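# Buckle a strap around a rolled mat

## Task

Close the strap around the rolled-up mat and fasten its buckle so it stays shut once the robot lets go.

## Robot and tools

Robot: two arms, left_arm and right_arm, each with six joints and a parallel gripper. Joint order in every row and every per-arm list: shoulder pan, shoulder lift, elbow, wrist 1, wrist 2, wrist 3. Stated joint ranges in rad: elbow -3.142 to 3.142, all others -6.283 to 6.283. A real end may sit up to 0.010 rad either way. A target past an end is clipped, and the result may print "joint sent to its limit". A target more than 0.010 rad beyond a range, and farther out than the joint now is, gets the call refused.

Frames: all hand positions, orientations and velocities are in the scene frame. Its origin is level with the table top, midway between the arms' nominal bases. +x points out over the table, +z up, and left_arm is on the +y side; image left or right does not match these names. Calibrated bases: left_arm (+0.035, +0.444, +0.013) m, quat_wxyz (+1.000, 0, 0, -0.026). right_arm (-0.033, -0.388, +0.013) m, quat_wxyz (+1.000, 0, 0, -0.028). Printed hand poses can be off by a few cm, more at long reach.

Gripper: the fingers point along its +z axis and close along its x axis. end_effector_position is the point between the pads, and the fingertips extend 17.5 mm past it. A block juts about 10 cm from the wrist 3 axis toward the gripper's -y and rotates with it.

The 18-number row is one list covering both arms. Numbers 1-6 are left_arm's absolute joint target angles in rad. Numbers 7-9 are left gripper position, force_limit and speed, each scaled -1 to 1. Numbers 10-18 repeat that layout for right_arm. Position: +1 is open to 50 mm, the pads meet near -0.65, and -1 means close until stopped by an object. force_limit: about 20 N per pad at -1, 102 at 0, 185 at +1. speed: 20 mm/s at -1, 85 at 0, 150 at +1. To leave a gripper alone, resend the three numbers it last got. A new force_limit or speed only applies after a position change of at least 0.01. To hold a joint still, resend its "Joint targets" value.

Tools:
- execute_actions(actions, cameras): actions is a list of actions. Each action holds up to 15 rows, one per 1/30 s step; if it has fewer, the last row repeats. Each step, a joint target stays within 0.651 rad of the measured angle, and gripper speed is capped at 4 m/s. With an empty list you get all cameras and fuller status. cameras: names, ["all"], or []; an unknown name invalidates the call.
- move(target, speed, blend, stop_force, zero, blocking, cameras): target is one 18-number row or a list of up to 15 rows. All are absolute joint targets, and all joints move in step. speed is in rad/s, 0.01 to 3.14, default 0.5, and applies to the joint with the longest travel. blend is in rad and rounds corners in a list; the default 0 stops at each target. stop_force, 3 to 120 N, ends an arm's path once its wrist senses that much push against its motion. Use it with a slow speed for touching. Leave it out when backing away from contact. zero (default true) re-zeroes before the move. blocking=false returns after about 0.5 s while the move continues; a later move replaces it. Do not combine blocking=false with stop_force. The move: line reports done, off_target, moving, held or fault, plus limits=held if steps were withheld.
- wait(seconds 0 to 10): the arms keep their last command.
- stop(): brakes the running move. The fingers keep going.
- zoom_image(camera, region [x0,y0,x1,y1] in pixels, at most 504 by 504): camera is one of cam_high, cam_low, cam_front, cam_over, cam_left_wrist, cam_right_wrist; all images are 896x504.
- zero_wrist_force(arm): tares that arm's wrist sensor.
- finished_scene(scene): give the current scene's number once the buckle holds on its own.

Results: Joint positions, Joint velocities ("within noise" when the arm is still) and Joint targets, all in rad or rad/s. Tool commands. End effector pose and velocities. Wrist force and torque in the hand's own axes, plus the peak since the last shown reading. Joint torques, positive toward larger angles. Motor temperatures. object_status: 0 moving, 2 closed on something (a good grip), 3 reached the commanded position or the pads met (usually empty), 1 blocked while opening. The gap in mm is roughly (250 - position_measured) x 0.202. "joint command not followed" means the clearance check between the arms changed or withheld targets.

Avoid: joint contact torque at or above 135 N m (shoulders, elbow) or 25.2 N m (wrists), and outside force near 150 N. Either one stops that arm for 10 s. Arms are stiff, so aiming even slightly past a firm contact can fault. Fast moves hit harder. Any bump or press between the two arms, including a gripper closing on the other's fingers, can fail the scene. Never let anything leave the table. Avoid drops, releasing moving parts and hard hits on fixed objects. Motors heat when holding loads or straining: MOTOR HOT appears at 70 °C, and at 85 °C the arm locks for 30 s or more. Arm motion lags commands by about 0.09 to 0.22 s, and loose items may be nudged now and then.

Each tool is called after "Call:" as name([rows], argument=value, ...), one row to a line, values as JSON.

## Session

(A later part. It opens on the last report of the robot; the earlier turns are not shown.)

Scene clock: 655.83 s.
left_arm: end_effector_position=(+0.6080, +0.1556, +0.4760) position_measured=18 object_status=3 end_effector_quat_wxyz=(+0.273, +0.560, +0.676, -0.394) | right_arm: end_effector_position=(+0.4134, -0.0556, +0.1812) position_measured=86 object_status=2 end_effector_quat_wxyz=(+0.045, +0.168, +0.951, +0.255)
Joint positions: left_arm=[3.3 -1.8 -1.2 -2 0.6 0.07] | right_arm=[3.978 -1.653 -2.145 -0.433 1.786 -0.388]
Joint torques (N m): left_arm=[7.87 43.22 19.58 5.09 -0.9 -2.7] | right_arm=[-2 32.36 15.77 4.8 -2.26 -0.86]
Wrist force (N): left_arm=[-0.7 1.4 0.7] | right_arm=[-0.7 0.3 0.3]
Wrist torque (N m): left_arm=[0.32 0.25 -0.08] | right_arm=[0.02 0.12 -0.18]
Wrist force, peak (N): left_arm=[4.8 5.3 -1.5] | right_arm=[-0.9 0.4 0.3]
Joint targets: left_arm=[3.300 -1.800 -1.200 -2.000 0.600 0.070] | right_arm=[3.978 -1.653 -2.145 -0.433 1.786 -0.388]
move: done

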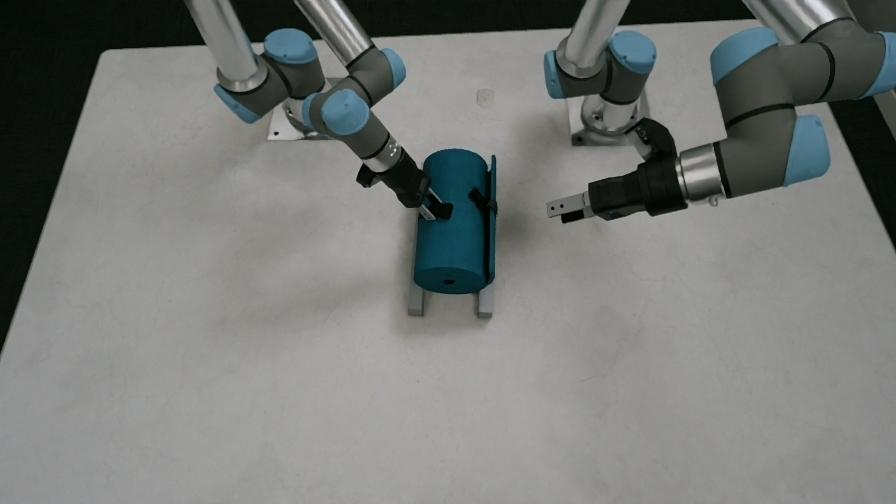

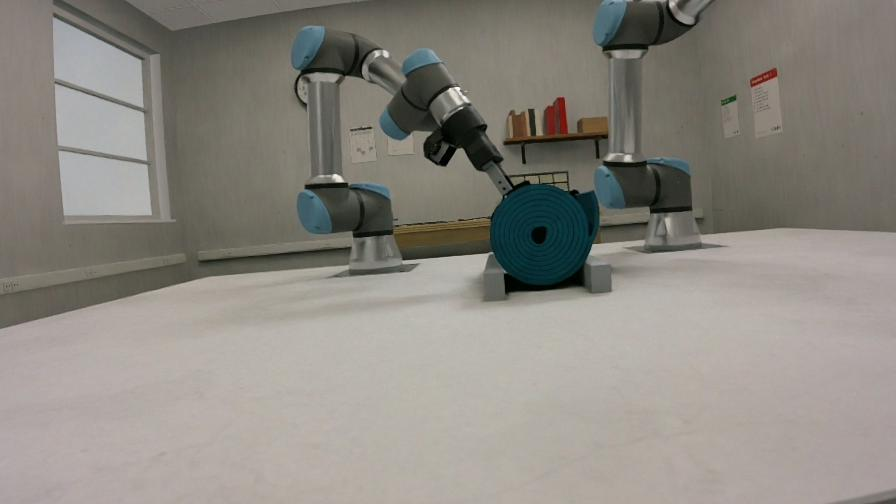

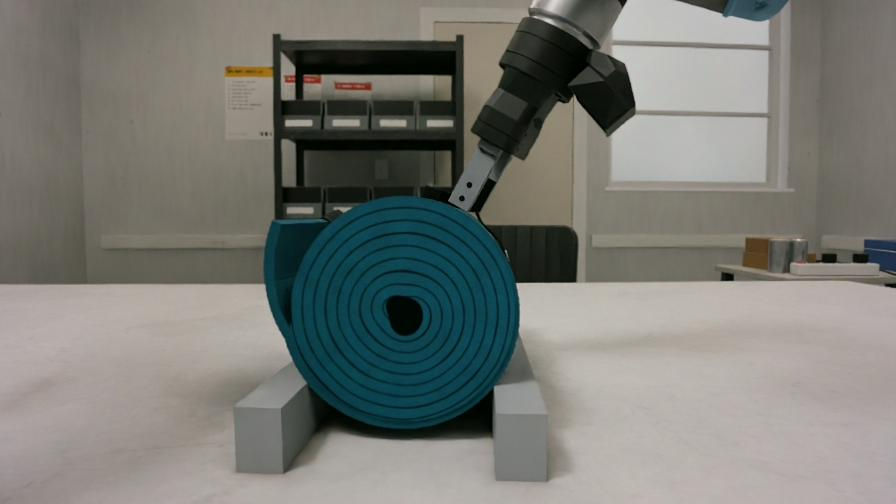

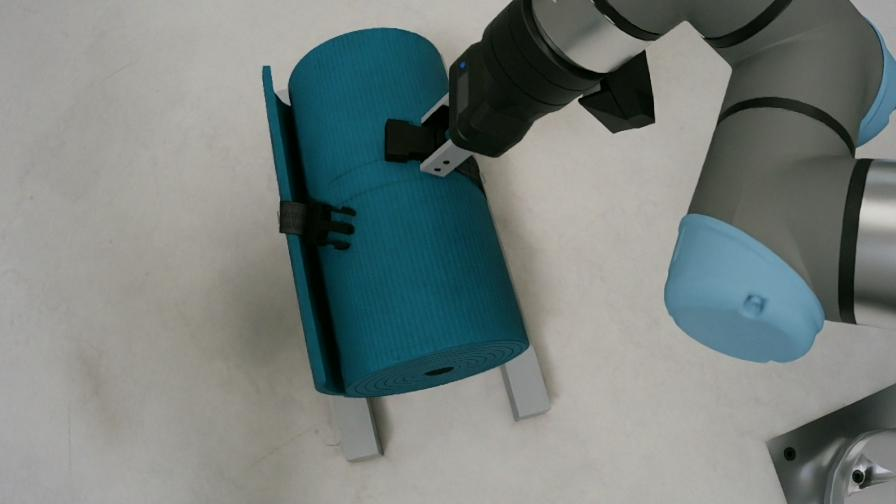

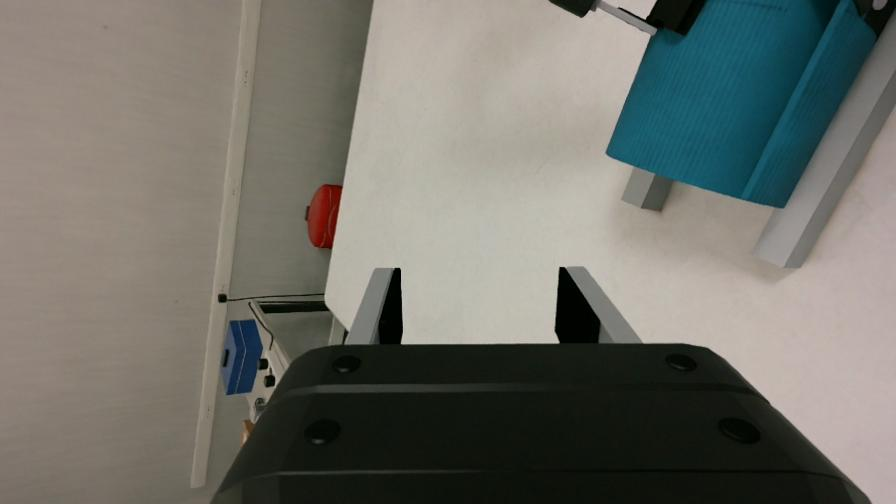

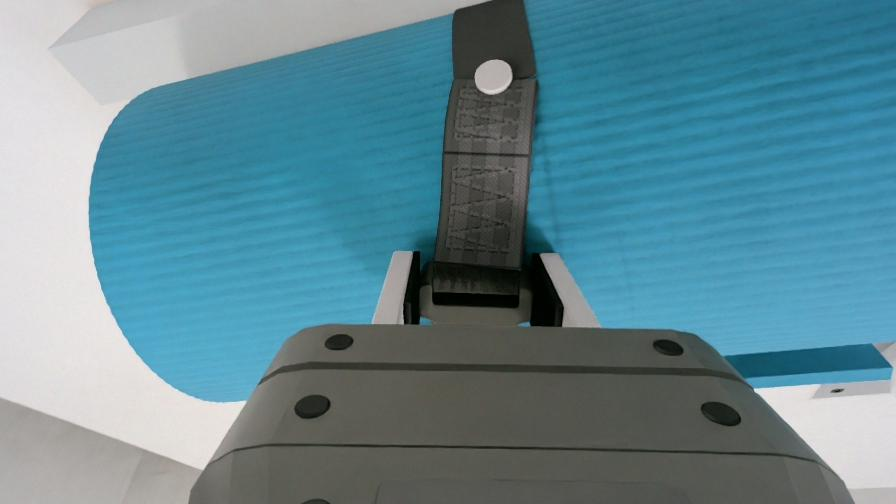

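Call:
move([
  [3.39,-2.0543,-1.7634,-2.2103,0.6488,0.07,0.9,0,-0.7,3.978,-1.653,-2.145,-0.433,1.786,-0.388,-1,-0.5,-1],
  [3.2408,-2.0543,-1.7634,-2.2103,0.6488,0.07,0.9,0,-0.7,3.978,-1.653,-2.145,-0.433,1.786,-0.388,-1,-0.5,-1],
], speed=[0.6,0.2], cameras=["all"])

Call:
zoom_image(camera="cam_left_wrist", region=[340, 140, 600, 350])

Call:
zoom_image(camera="cam_over", region=[200, 90, 500, 300])

Call:
zoom_image(camera="cam_front", region=[180, 120, 420, 270])

Scene clock: 664.63 s.
left_arm: end_effector_position=(+0.4281, +0.1221, +0.1701) position_measured=18 object_status=3 end_effector_quat_wxyz=(-0.101, +0.317, +0.690, -0.643) | right_arm: end_effector_position=(+0.4134, -0.0556, +0.1812) position_measured=86 object_status=2 end_effector_quat_wxyz=(+0.045, +0.168, +0.951, +0.255)
Joint positions: left_arm=[3.241 -2.054 -1.763 -2.21 0.649 0.07] | right_arm=[3.978 -1.653 -2.145 -0.433 1.786 -0.388]
Joint torques (N m): left_arm=[3.54 33.7 10.34 -2.42 -2.01 -2.48] | right_arm=[-1.5 32.63 15.72 4.69 -2.29 -0.85]
Wrist force (N): left_arm=[-0.1 3.0 -0.5] | right_arm=[-0.6 0.4 0.2]
Wrist torque (N m): left_arm=[0.50 0.26 0.17] | right_arm=[0.04 0.11 -0.18]
Wrist force, peak (N): left_arm=[3.5 5.5 1.0] | right_arm=[-0.9 0.4 0.2]
Joint targets: left_arm=[3.241 -2.054 -1.763 -2.210 0.649 0.070] | right_arm=[3.978 -1.653 -2.145 -0.433 1.786 -0.388]
move: done

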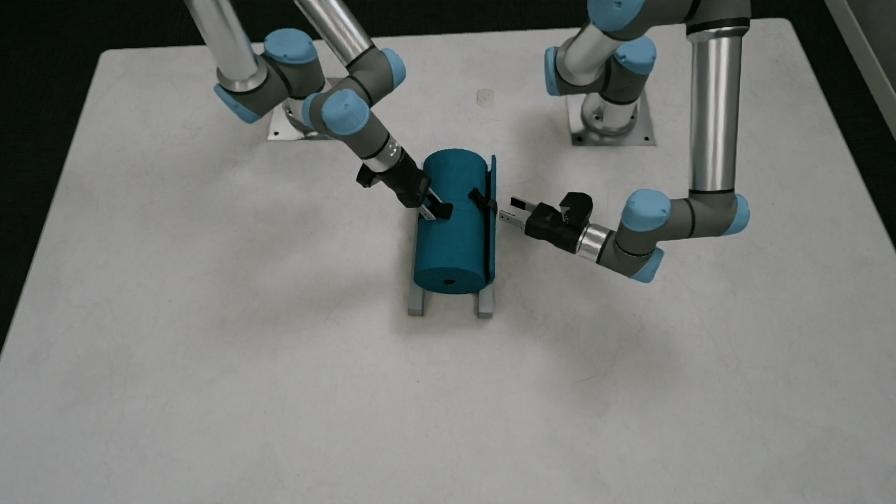

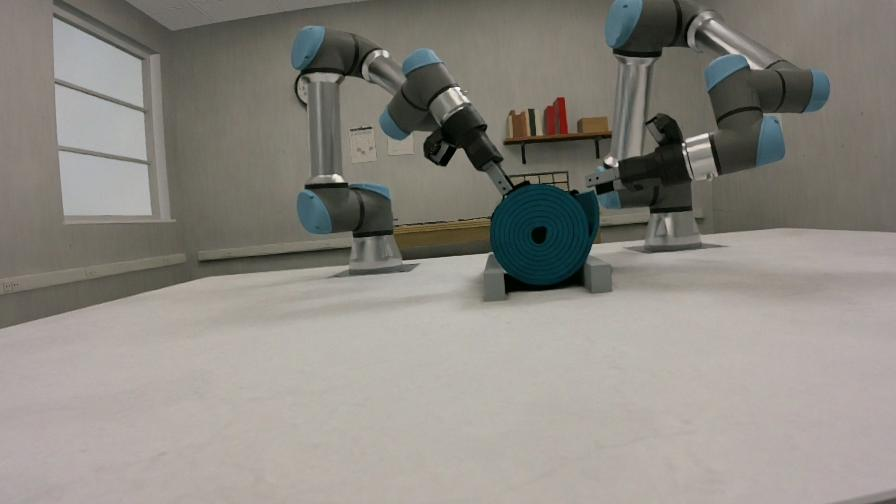

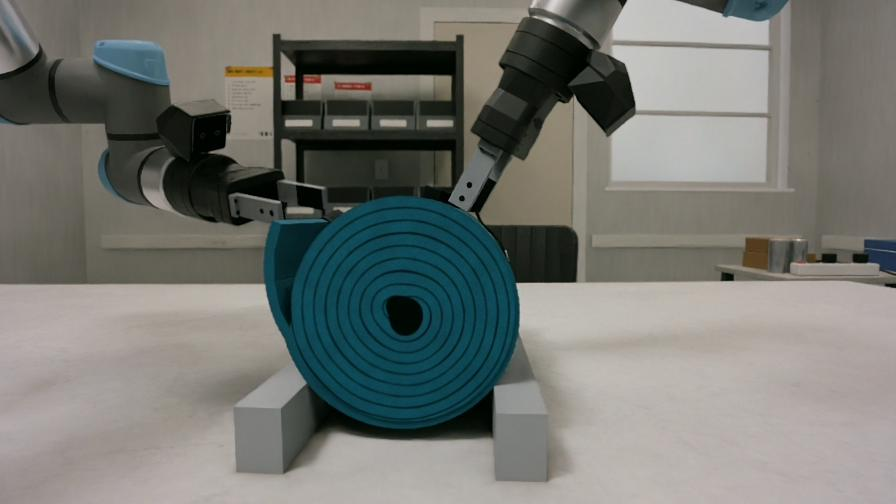

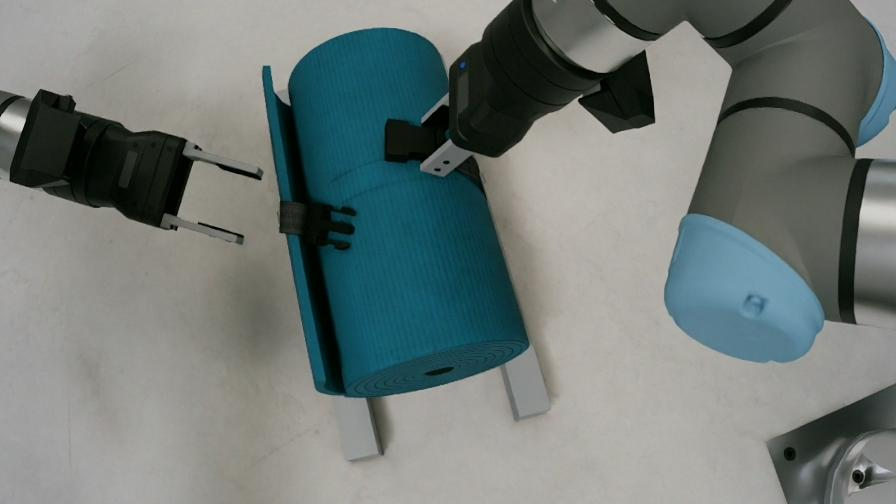

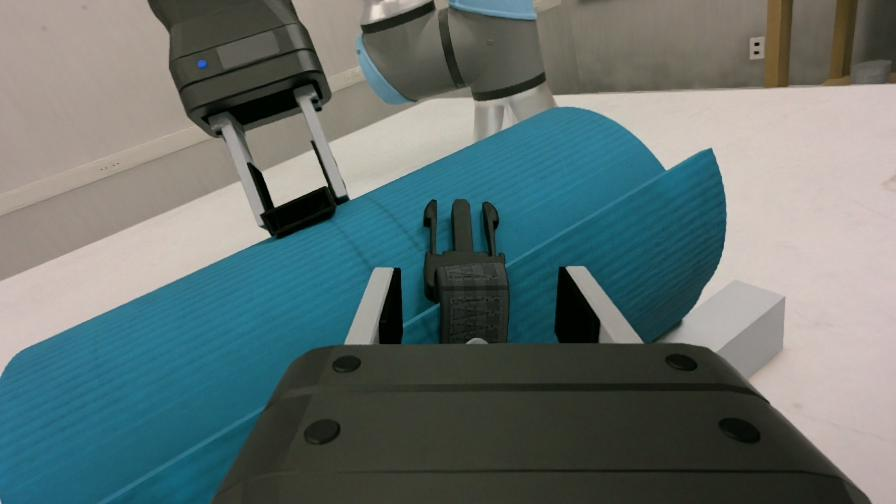

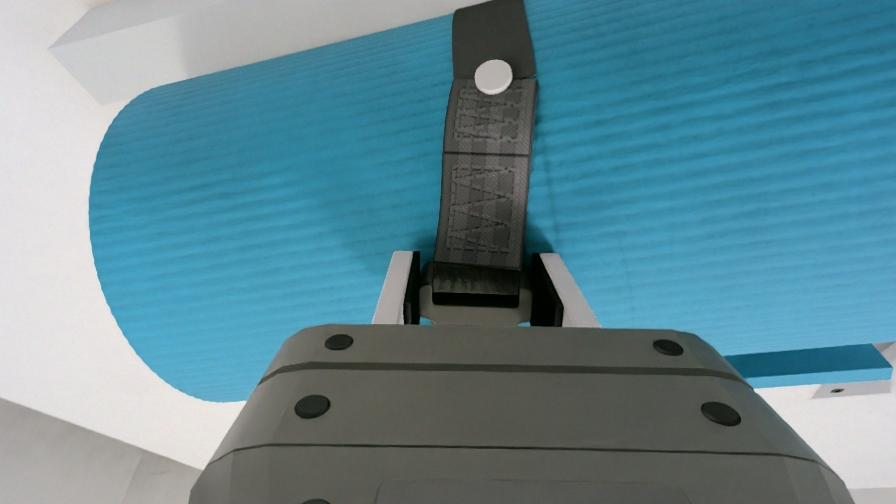

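Scaled by 1.938.

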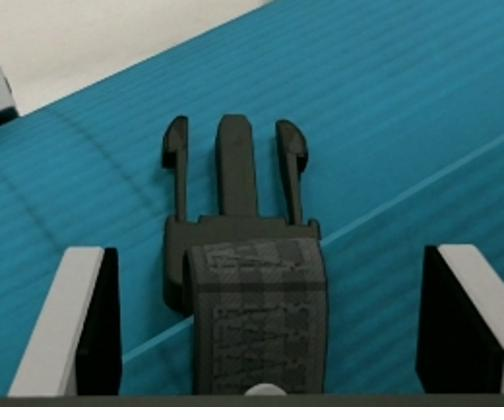

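Scaled by 1.680.

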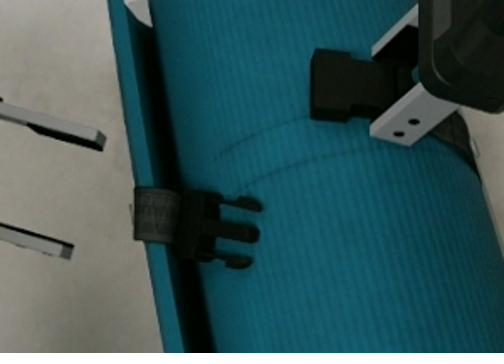

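Scaled by 2.100.

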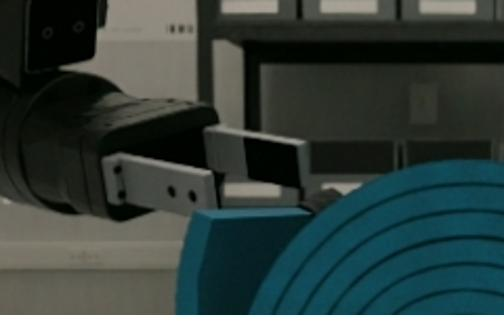

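Call:
move(target=[3.1718,-2.0324,-1.8159,-2.1534,0.5833,0.037,0.9,0,-0.7,3.978,-1.653,-2.145,-0.433,1.786,-0.388,-1,-0.5,-1], speed=0.05, stop_force=15, cameras=["cam_left_wrist","cam_over","cam_front"])

Call:
zoom_image(camera="cam_left_wrist", region=[340, 140, 600, 350])

Call:
zoom_image(camera="cam_over", region=[200, 90, 500, 300])

Call:
zoom_image(camera="cam_front", region=[180, 120, 420, 270])

Scene clock: 679.03 s.
left_arm: end_effector_position=(+0.4057, +0.0859, +0.1656) position_measured=18 object_status=3 end_effector_quat_wxyz=(-0.101, +0.317, +0.690, -0.643) | right_arm: end_effector_position=(+0.4134, -0.0556, +0.1812) position_measured=86 object_status=2 end_effector_quat_wxyz=(+0.045, +0.168, +0.951, +0.255)
Joint positions: left_arm=[3.172 -2.032 -1.816 -2.153 0.583 0.037] | right_arm=[3.978 -1.653 -2.145 -0.433 1.786 -0.388]
Joint torques (N m): left_arm=[9.31 30.64 22.68 -2.85 1.12 2.38] | right_arm=[-1.47 32.17 15.41 4.59 -2.32 -0.88]
Wrist force (N): left_arm=[0.1 2.7 -0.9] | right_arm=[-0.6 0.2 0.1]
Wrist torque (N m): left_arm=[0.47 0.25 0.28] | right_arm=[0.01 0.11 -0.18]
Wrist force, peak (N): left_arm=[-0.1 3.1 -0.6] | right_arm=[-0.9 0.4 0.3]
Joint targets: left_arm=[3.172 -2.032 -1.816 -2.153 0.583 0.037] | right_arm=[3.978 -1.653 -2.145 -0.433 1.786 -0.388]
move: done
Images, in order (width x height): cam_front 896x504, cam_over 896x504, cam_left_wrist 896x504.

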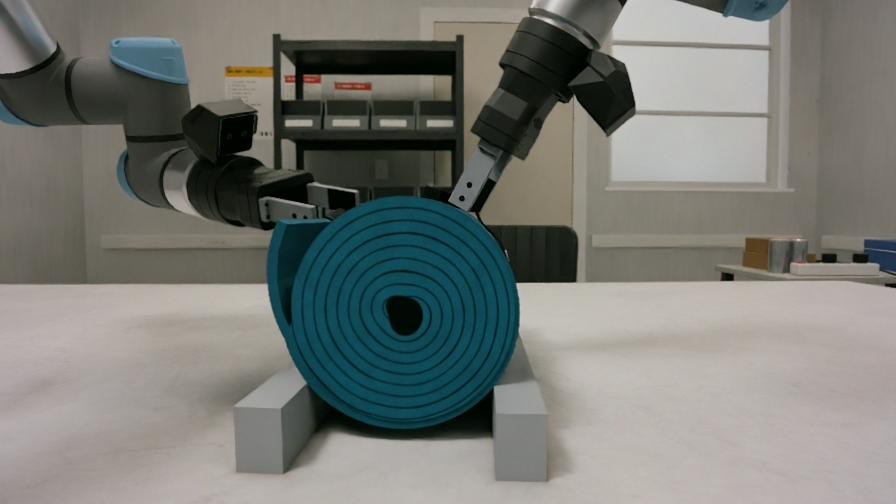

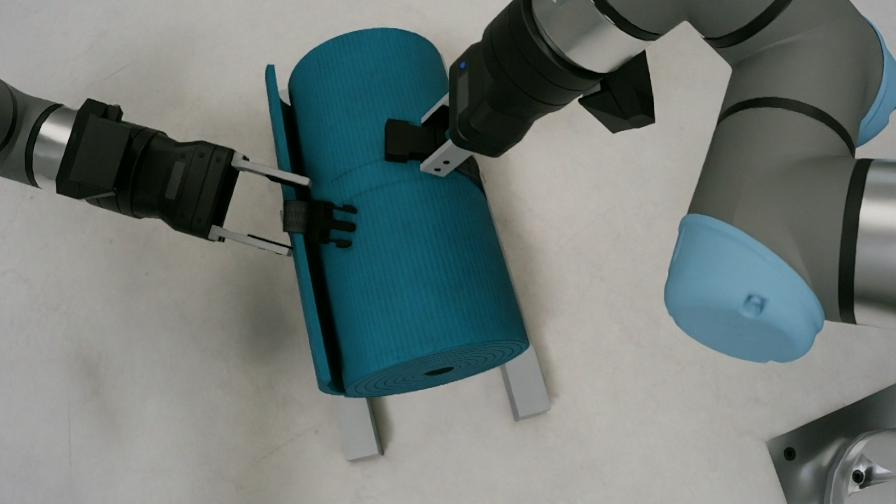

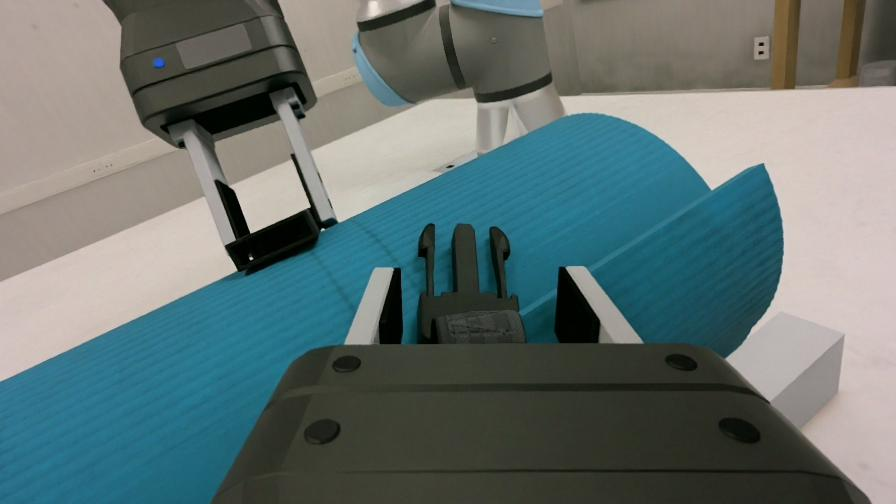

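Scaled by 1.938.

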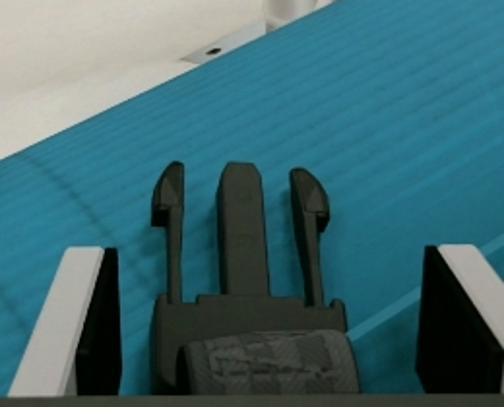

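Scaled by 1.680.

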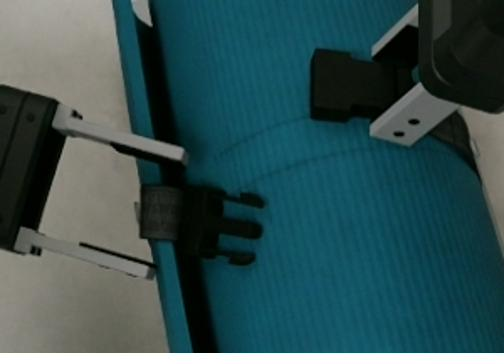

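Scaled by 2.100.

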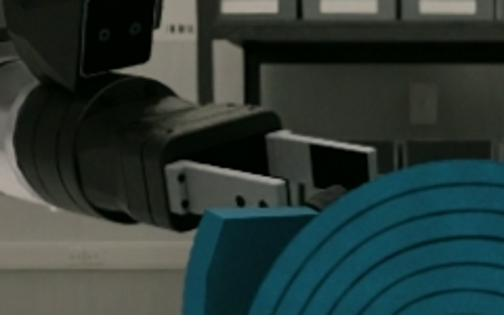

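Call:
move([
  [3.1580,-2.0318,-1.8165,-2.1474,0.5700,0.0307,0.9,0,-0.7,3.978,-1.653,-2.145,-0.433,1.786,-0.388,-1,-0.5,-1],
  [3.1580,-2.0318,-1.8165,-2.1474,0.5700,0.0307,-1,-0.4,-1,3.978,-1.653,-2.145,-0.433,1.786,-0.388,-1,-0.5,-1],
], speed=0.05, cameras=["cam_left_wrist","cam_over","cam_front"])

Call:
zoom_image(camera="cam_left_wrist", region=[340, 140, 600, 350])

Call:
zoom_image(camera="cam_over", region=[200, 90, 500, 300])

Call:
zoom_image(camera="cam_front", region=[180, 120, 420, 270])

Scene clock: 692.73 s.
left_arm: end_effector_position=(+0.4041, +0.0789, +0.1659) position_measured=240 object_status=2 end_effector_quat_wxyz=(-0.101, +0.317, +0.690, -0.643) | right_arm: end_effector_position=(+0.4134, -0.0556, +0.1812) position_measured=86 object_status=2 end_effector_quat_wxyz=(+0.045, +0.168, +0.951, +0.255)
Joint positions: left_arm=[3.158 -2.032 -1.817 -2.147 0.57 0.031] | right_arm=[3.978 -1.653 -2.145 -0.433 1.786 -0.388]
Joint torques (N m): left_arm=[-3.25 32.45 11.68 2.78 -6.75 2.23] | right_arm=[-0.51 31.89 15.79 4.63 -2.31 -0.7]
Wrist force (N): left_arm=[16.3 -29.0 -27.9] | right_arm=[-0.7 0.2 0.2]
Wrist torque (N m): left_arm=[0.17 0.53 0.10] | right_arm=[0.01 0.12 -0.18]
Wrist force, peak (N): left_arm=[16.4 -29.1 -27.9] | right_arm=[-1.0 0.3 0.1]
Joint targets: left_arm=[3.158 -2.032 -1.817 -2.147 0.570 0.031] | right_arm=[3.978 -1.653 -2.145 -0.433 1.786 -0.388]
move: done
Images, in order (width x height): cam_front 896x504, cam_over 896x504, cam_left_wrist 896x504.

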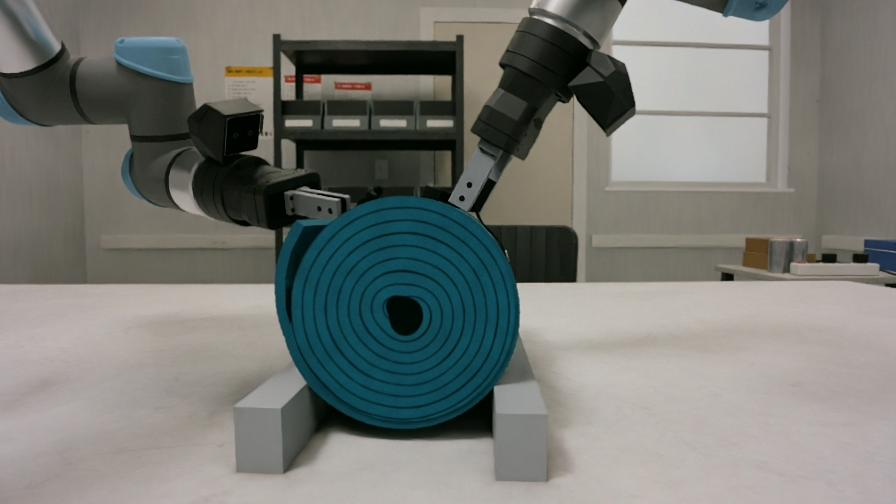

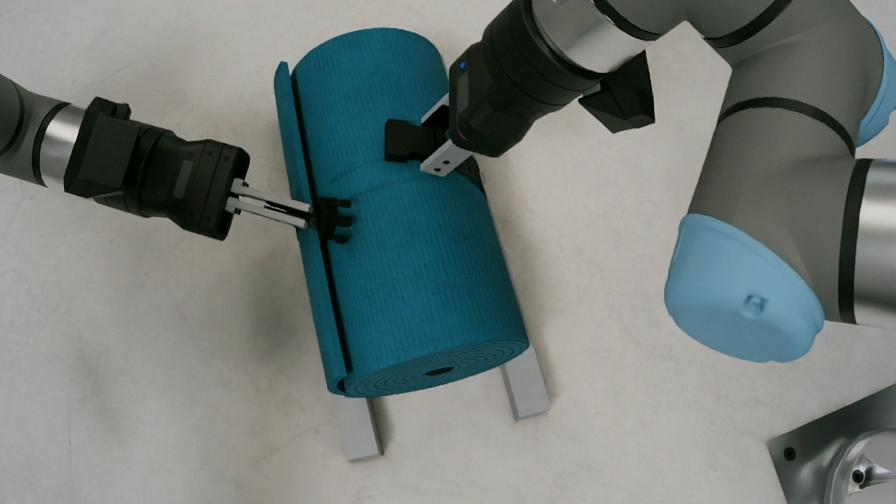

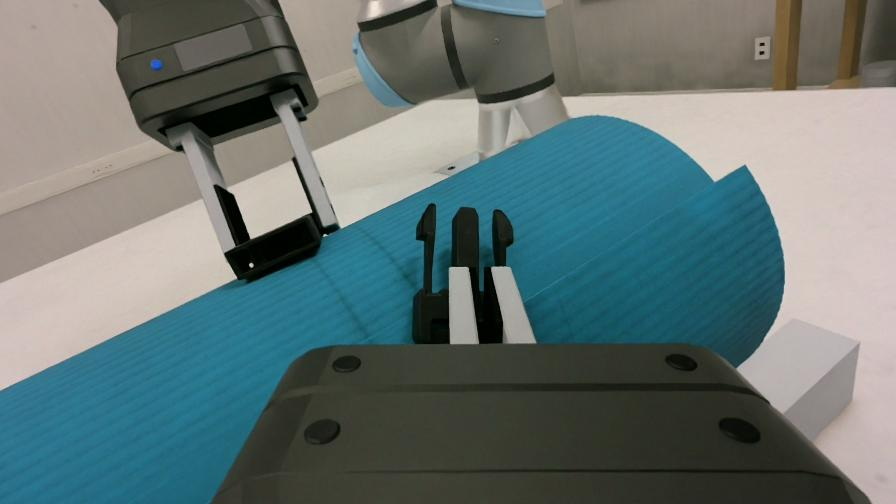

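Scaled by 1.938.

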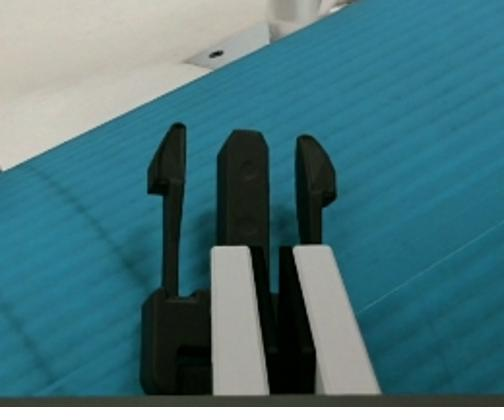

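Scaled by 1.680.

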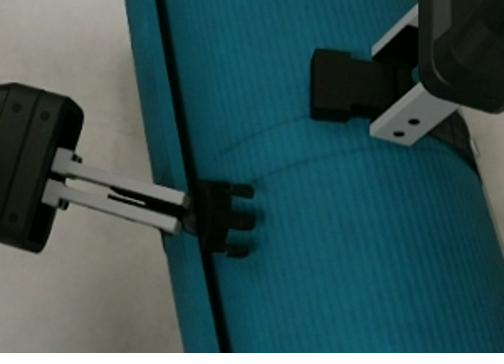

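Scaled by 2.100.

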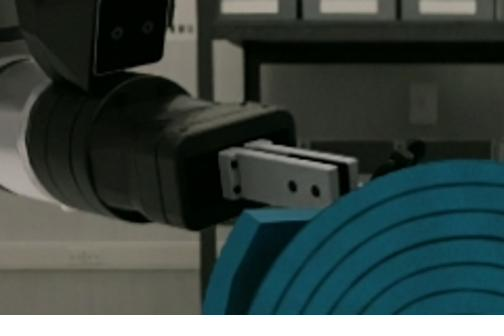

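Call:
move(target=[3.1580,-2.0318,-1.8165,-2.1474,0.5700,0.0307,1,0,-0.7,3.978,-1.653,-2.145,-0.433,1.786,-0.388,-1,-0.5,-1], cameras=["cam_left_wrist","cam_over","cam_front"])

Call:
zoom_image(camera="cam_left_wrist", region=[340, 140, 600, 350])

Call:
zoom_image(camera="cam_over", region=[200, 90, 500, 300])

Call:
zoom_image(camera="cam_front", region=[180, 120, 420, 270])

Scene clock: 700.63 s.
left_arm: end_effector_position=(+0.4040, +0.0788, +0.1659) position_measured=3 object_status=3 end_effector_quat_wxyz=(-0.101, +0.317, +0.690, -0.643) | right_arm: end_effector_position=(+0.4134, -0.0556, +0.1812) position_measured=86 object_status=2 end_effector_quat_wxyz=(+0.045, +0.168, +0.951, +0.255)
Joint positions: left_arm=[3.158 -2.032 -1.817 -2.147 0.57 0.031] | right_arm=[3.978 -1.653 -2.145 -0.433 1.786 -0.388]
Joint torques (N m): left_arm=[1.08 35.73 8.53 -2.21 -0.89 2.14] | right_arm=[-0.59 31.55 16 4.53 -2.32 -0.85]
Wrist force (N): left_arm=[-0.1 2.9 -1.7] | right_arm=[-0.6 0.3 0.1]
Wrist torque (N m): left_arm=[0.54 0.26 0.28] | right_arm=[0.02 0.11 -0.18]
Wrist force, peak (N): left_arm=[16.4 -29.3 -28.0] | right_arm=[-0.9 0.3 0.3]
Joint targets: left_arm=[3.158 -2.032 -1.817 -2.147 0.570 0.031] | right_arm=[3.978 -1.653 -2.145 -0.433 1.786 -0.388]
move: done
Images, in order (width x height): cam_front 896x504, cam_over 896x504, cam_left_wrist 896x504.

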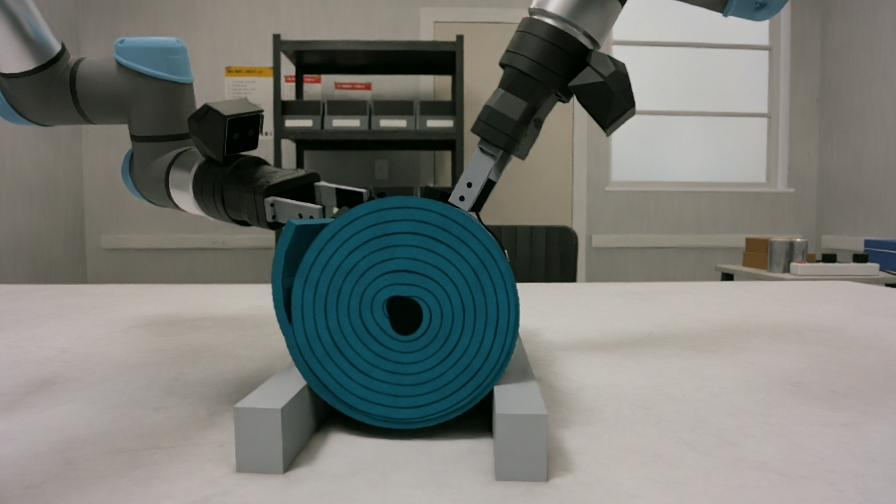

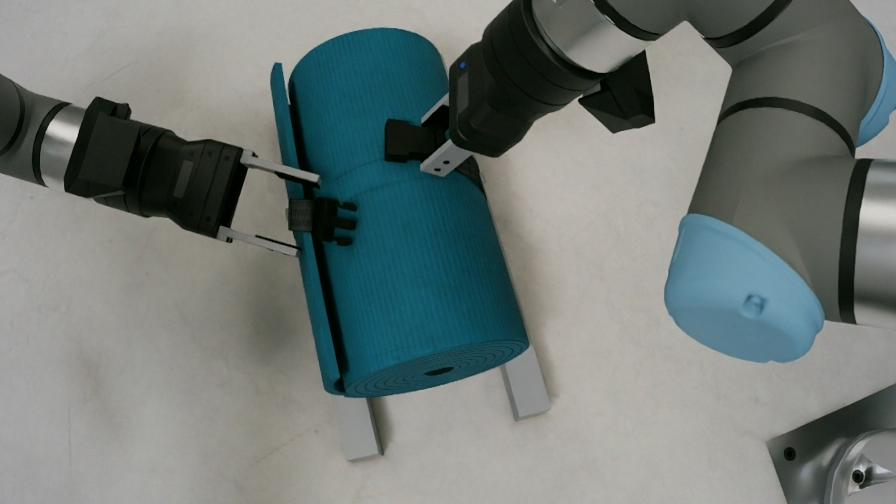

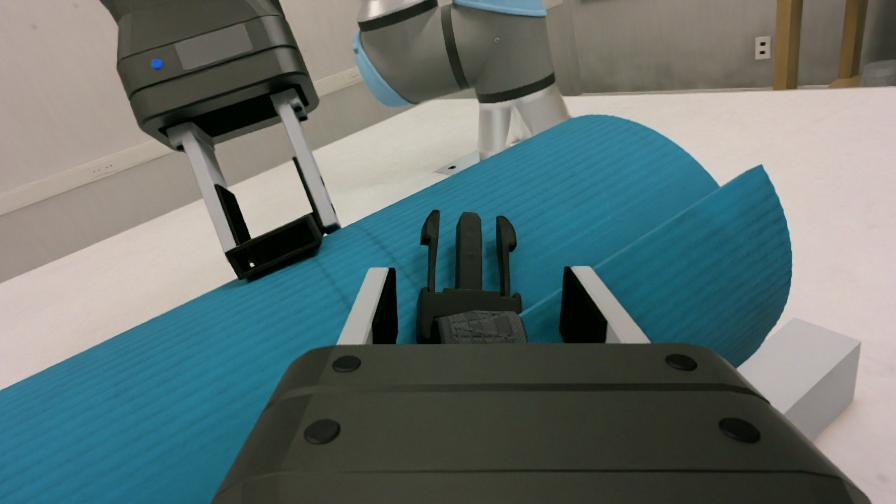

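Scaled by 1.938.

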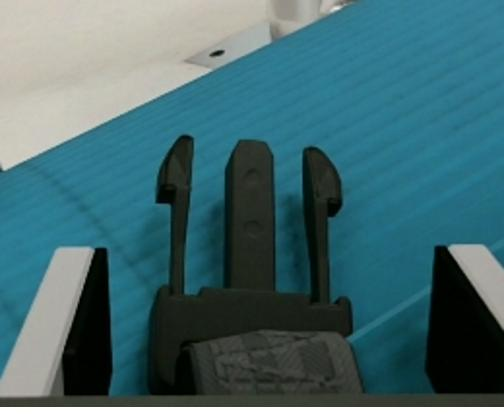

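Scaled by 1.680.

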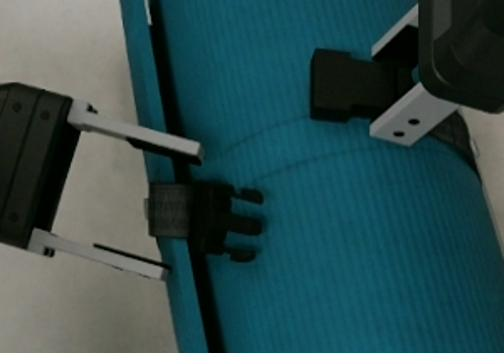

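Scaled by 2.100.

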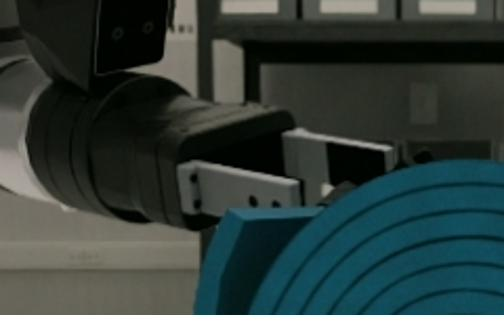

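Call:
move(target=[3.1298,-2.0242,-1.8271,-2.1313,0.5429,0.0154,1,0,-0.7,3.978,-1.653,-2.145,-0.433,1.786,-0.388,-1,-0.5,-1], speed=0.04, stop_force=25, cameras=["cam_left_wrist","cam_over","cam_front"])

Call:
zoom_image(camera="cam_left_wrist", region=[340, 140, 600, 350])

Call:
zoom_image(camera="cam_over", region=[200, 90, 500, 300])

Call:
zoom_image(camera="cam_front", region=[180, 120, 420, 270])

Scene clock: 716.60 s.
left_arm: end_effector_position=(+0.4008, +0.0718, +0.1664) position_measured=3 object_status=3 end_effector_quat_wxyz=(-0.101, +0.317, +0.690, -0.643) | right_arm: end_effector_position=(+0.4134, -0.0556, +0.1812) position_measured=86 object_status=2 end_effector_quat_wxyz=(+0.045, +0.168, +0.951, +0.255)
Joint positions: left_arm=[3.144 -2.028 -1.822 -2.139 0.557 0.023] | right_arm=[3.978 -1.653 -2.145 -0.433 1.786 -0.388]
Joint torques (N m): left_arm=[-11.68 25.04 16.05 -2.97 -1.25 2.58] | right_arm=[-0.47 31.98 15.9 4.54 -1.77 -0.72]
Wrist force (N): left_arm=[-0.9 -5.5 -26.1] | right_arm=[-0.5 1.5 -1.4]
Wrist torque (N m): left_arm=[0.27 0.91 0.03] | right_arm=[0.05 0.12 -0.17]
Wrist force, peak (N): left_arm=[-0.8 -6.6 -35.0] | right_arm=[-1.2 0.3 -4.0]
Joint targets: left_arm=[3.144 -2.028 -1.822 -2.139 0.556 0.023] | right_arm=[3.978 -1.653 -2.145 -0.433 1.786 -0.388]
move: contact (left_arm); left_arm: the shoulder pan is farthest, 0.014 rad from its target
Images, in order (width x height): cam_front 896x504, cam_over 896x504, cam_left_wrist 896x504.

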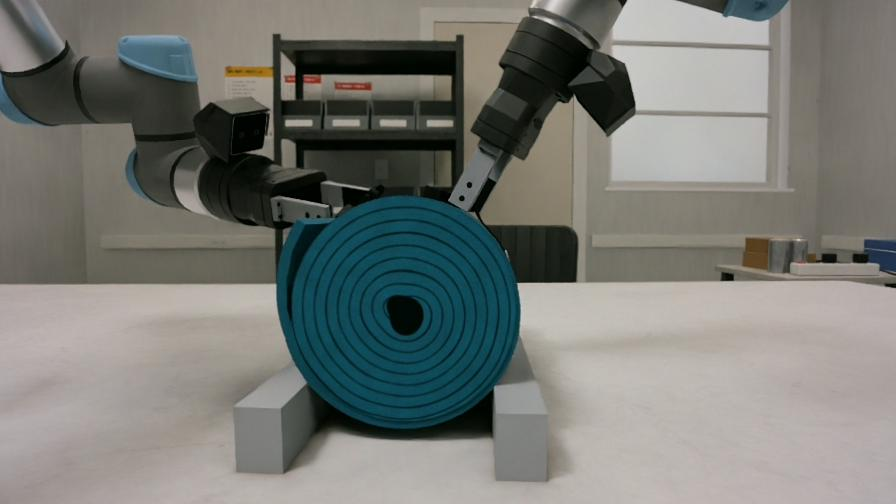

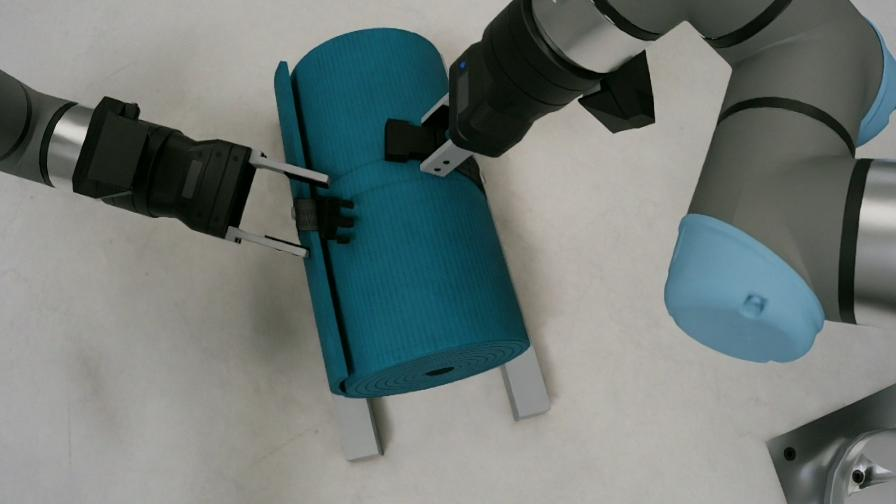

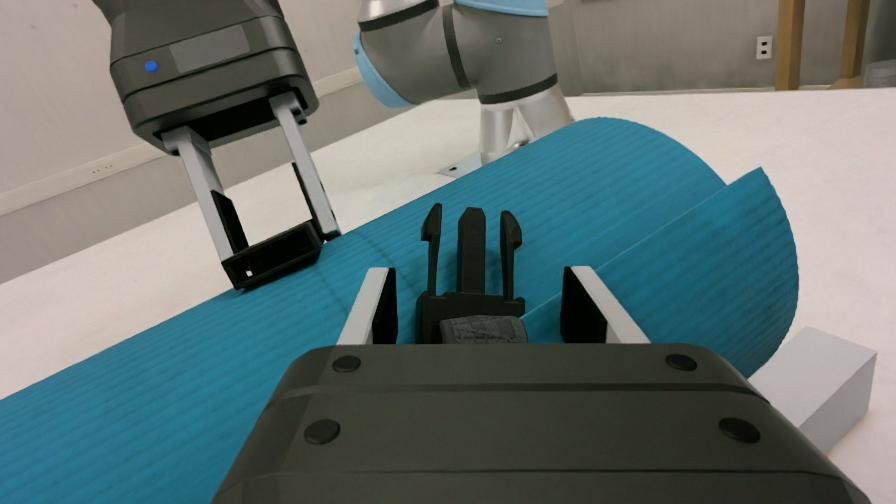

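Scaled by 1.938.

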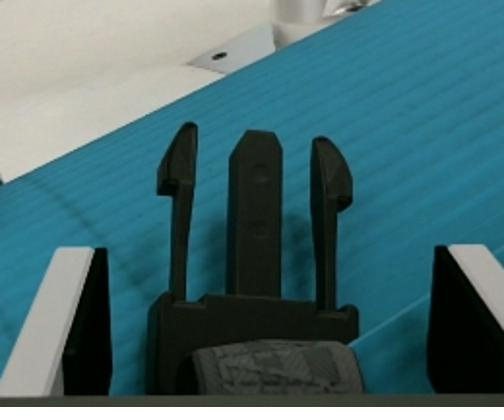

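Scaled by 1.680.

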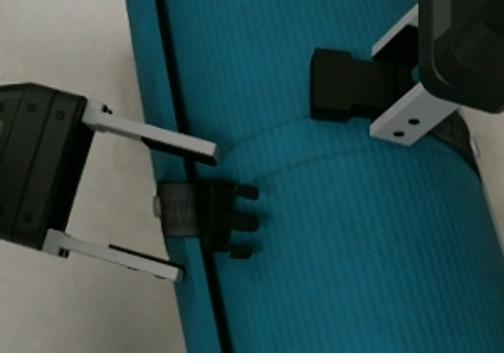

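Scaled by 2.100.

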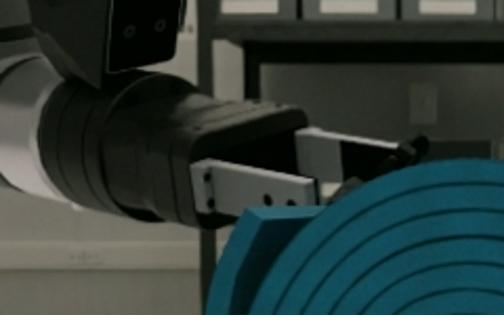

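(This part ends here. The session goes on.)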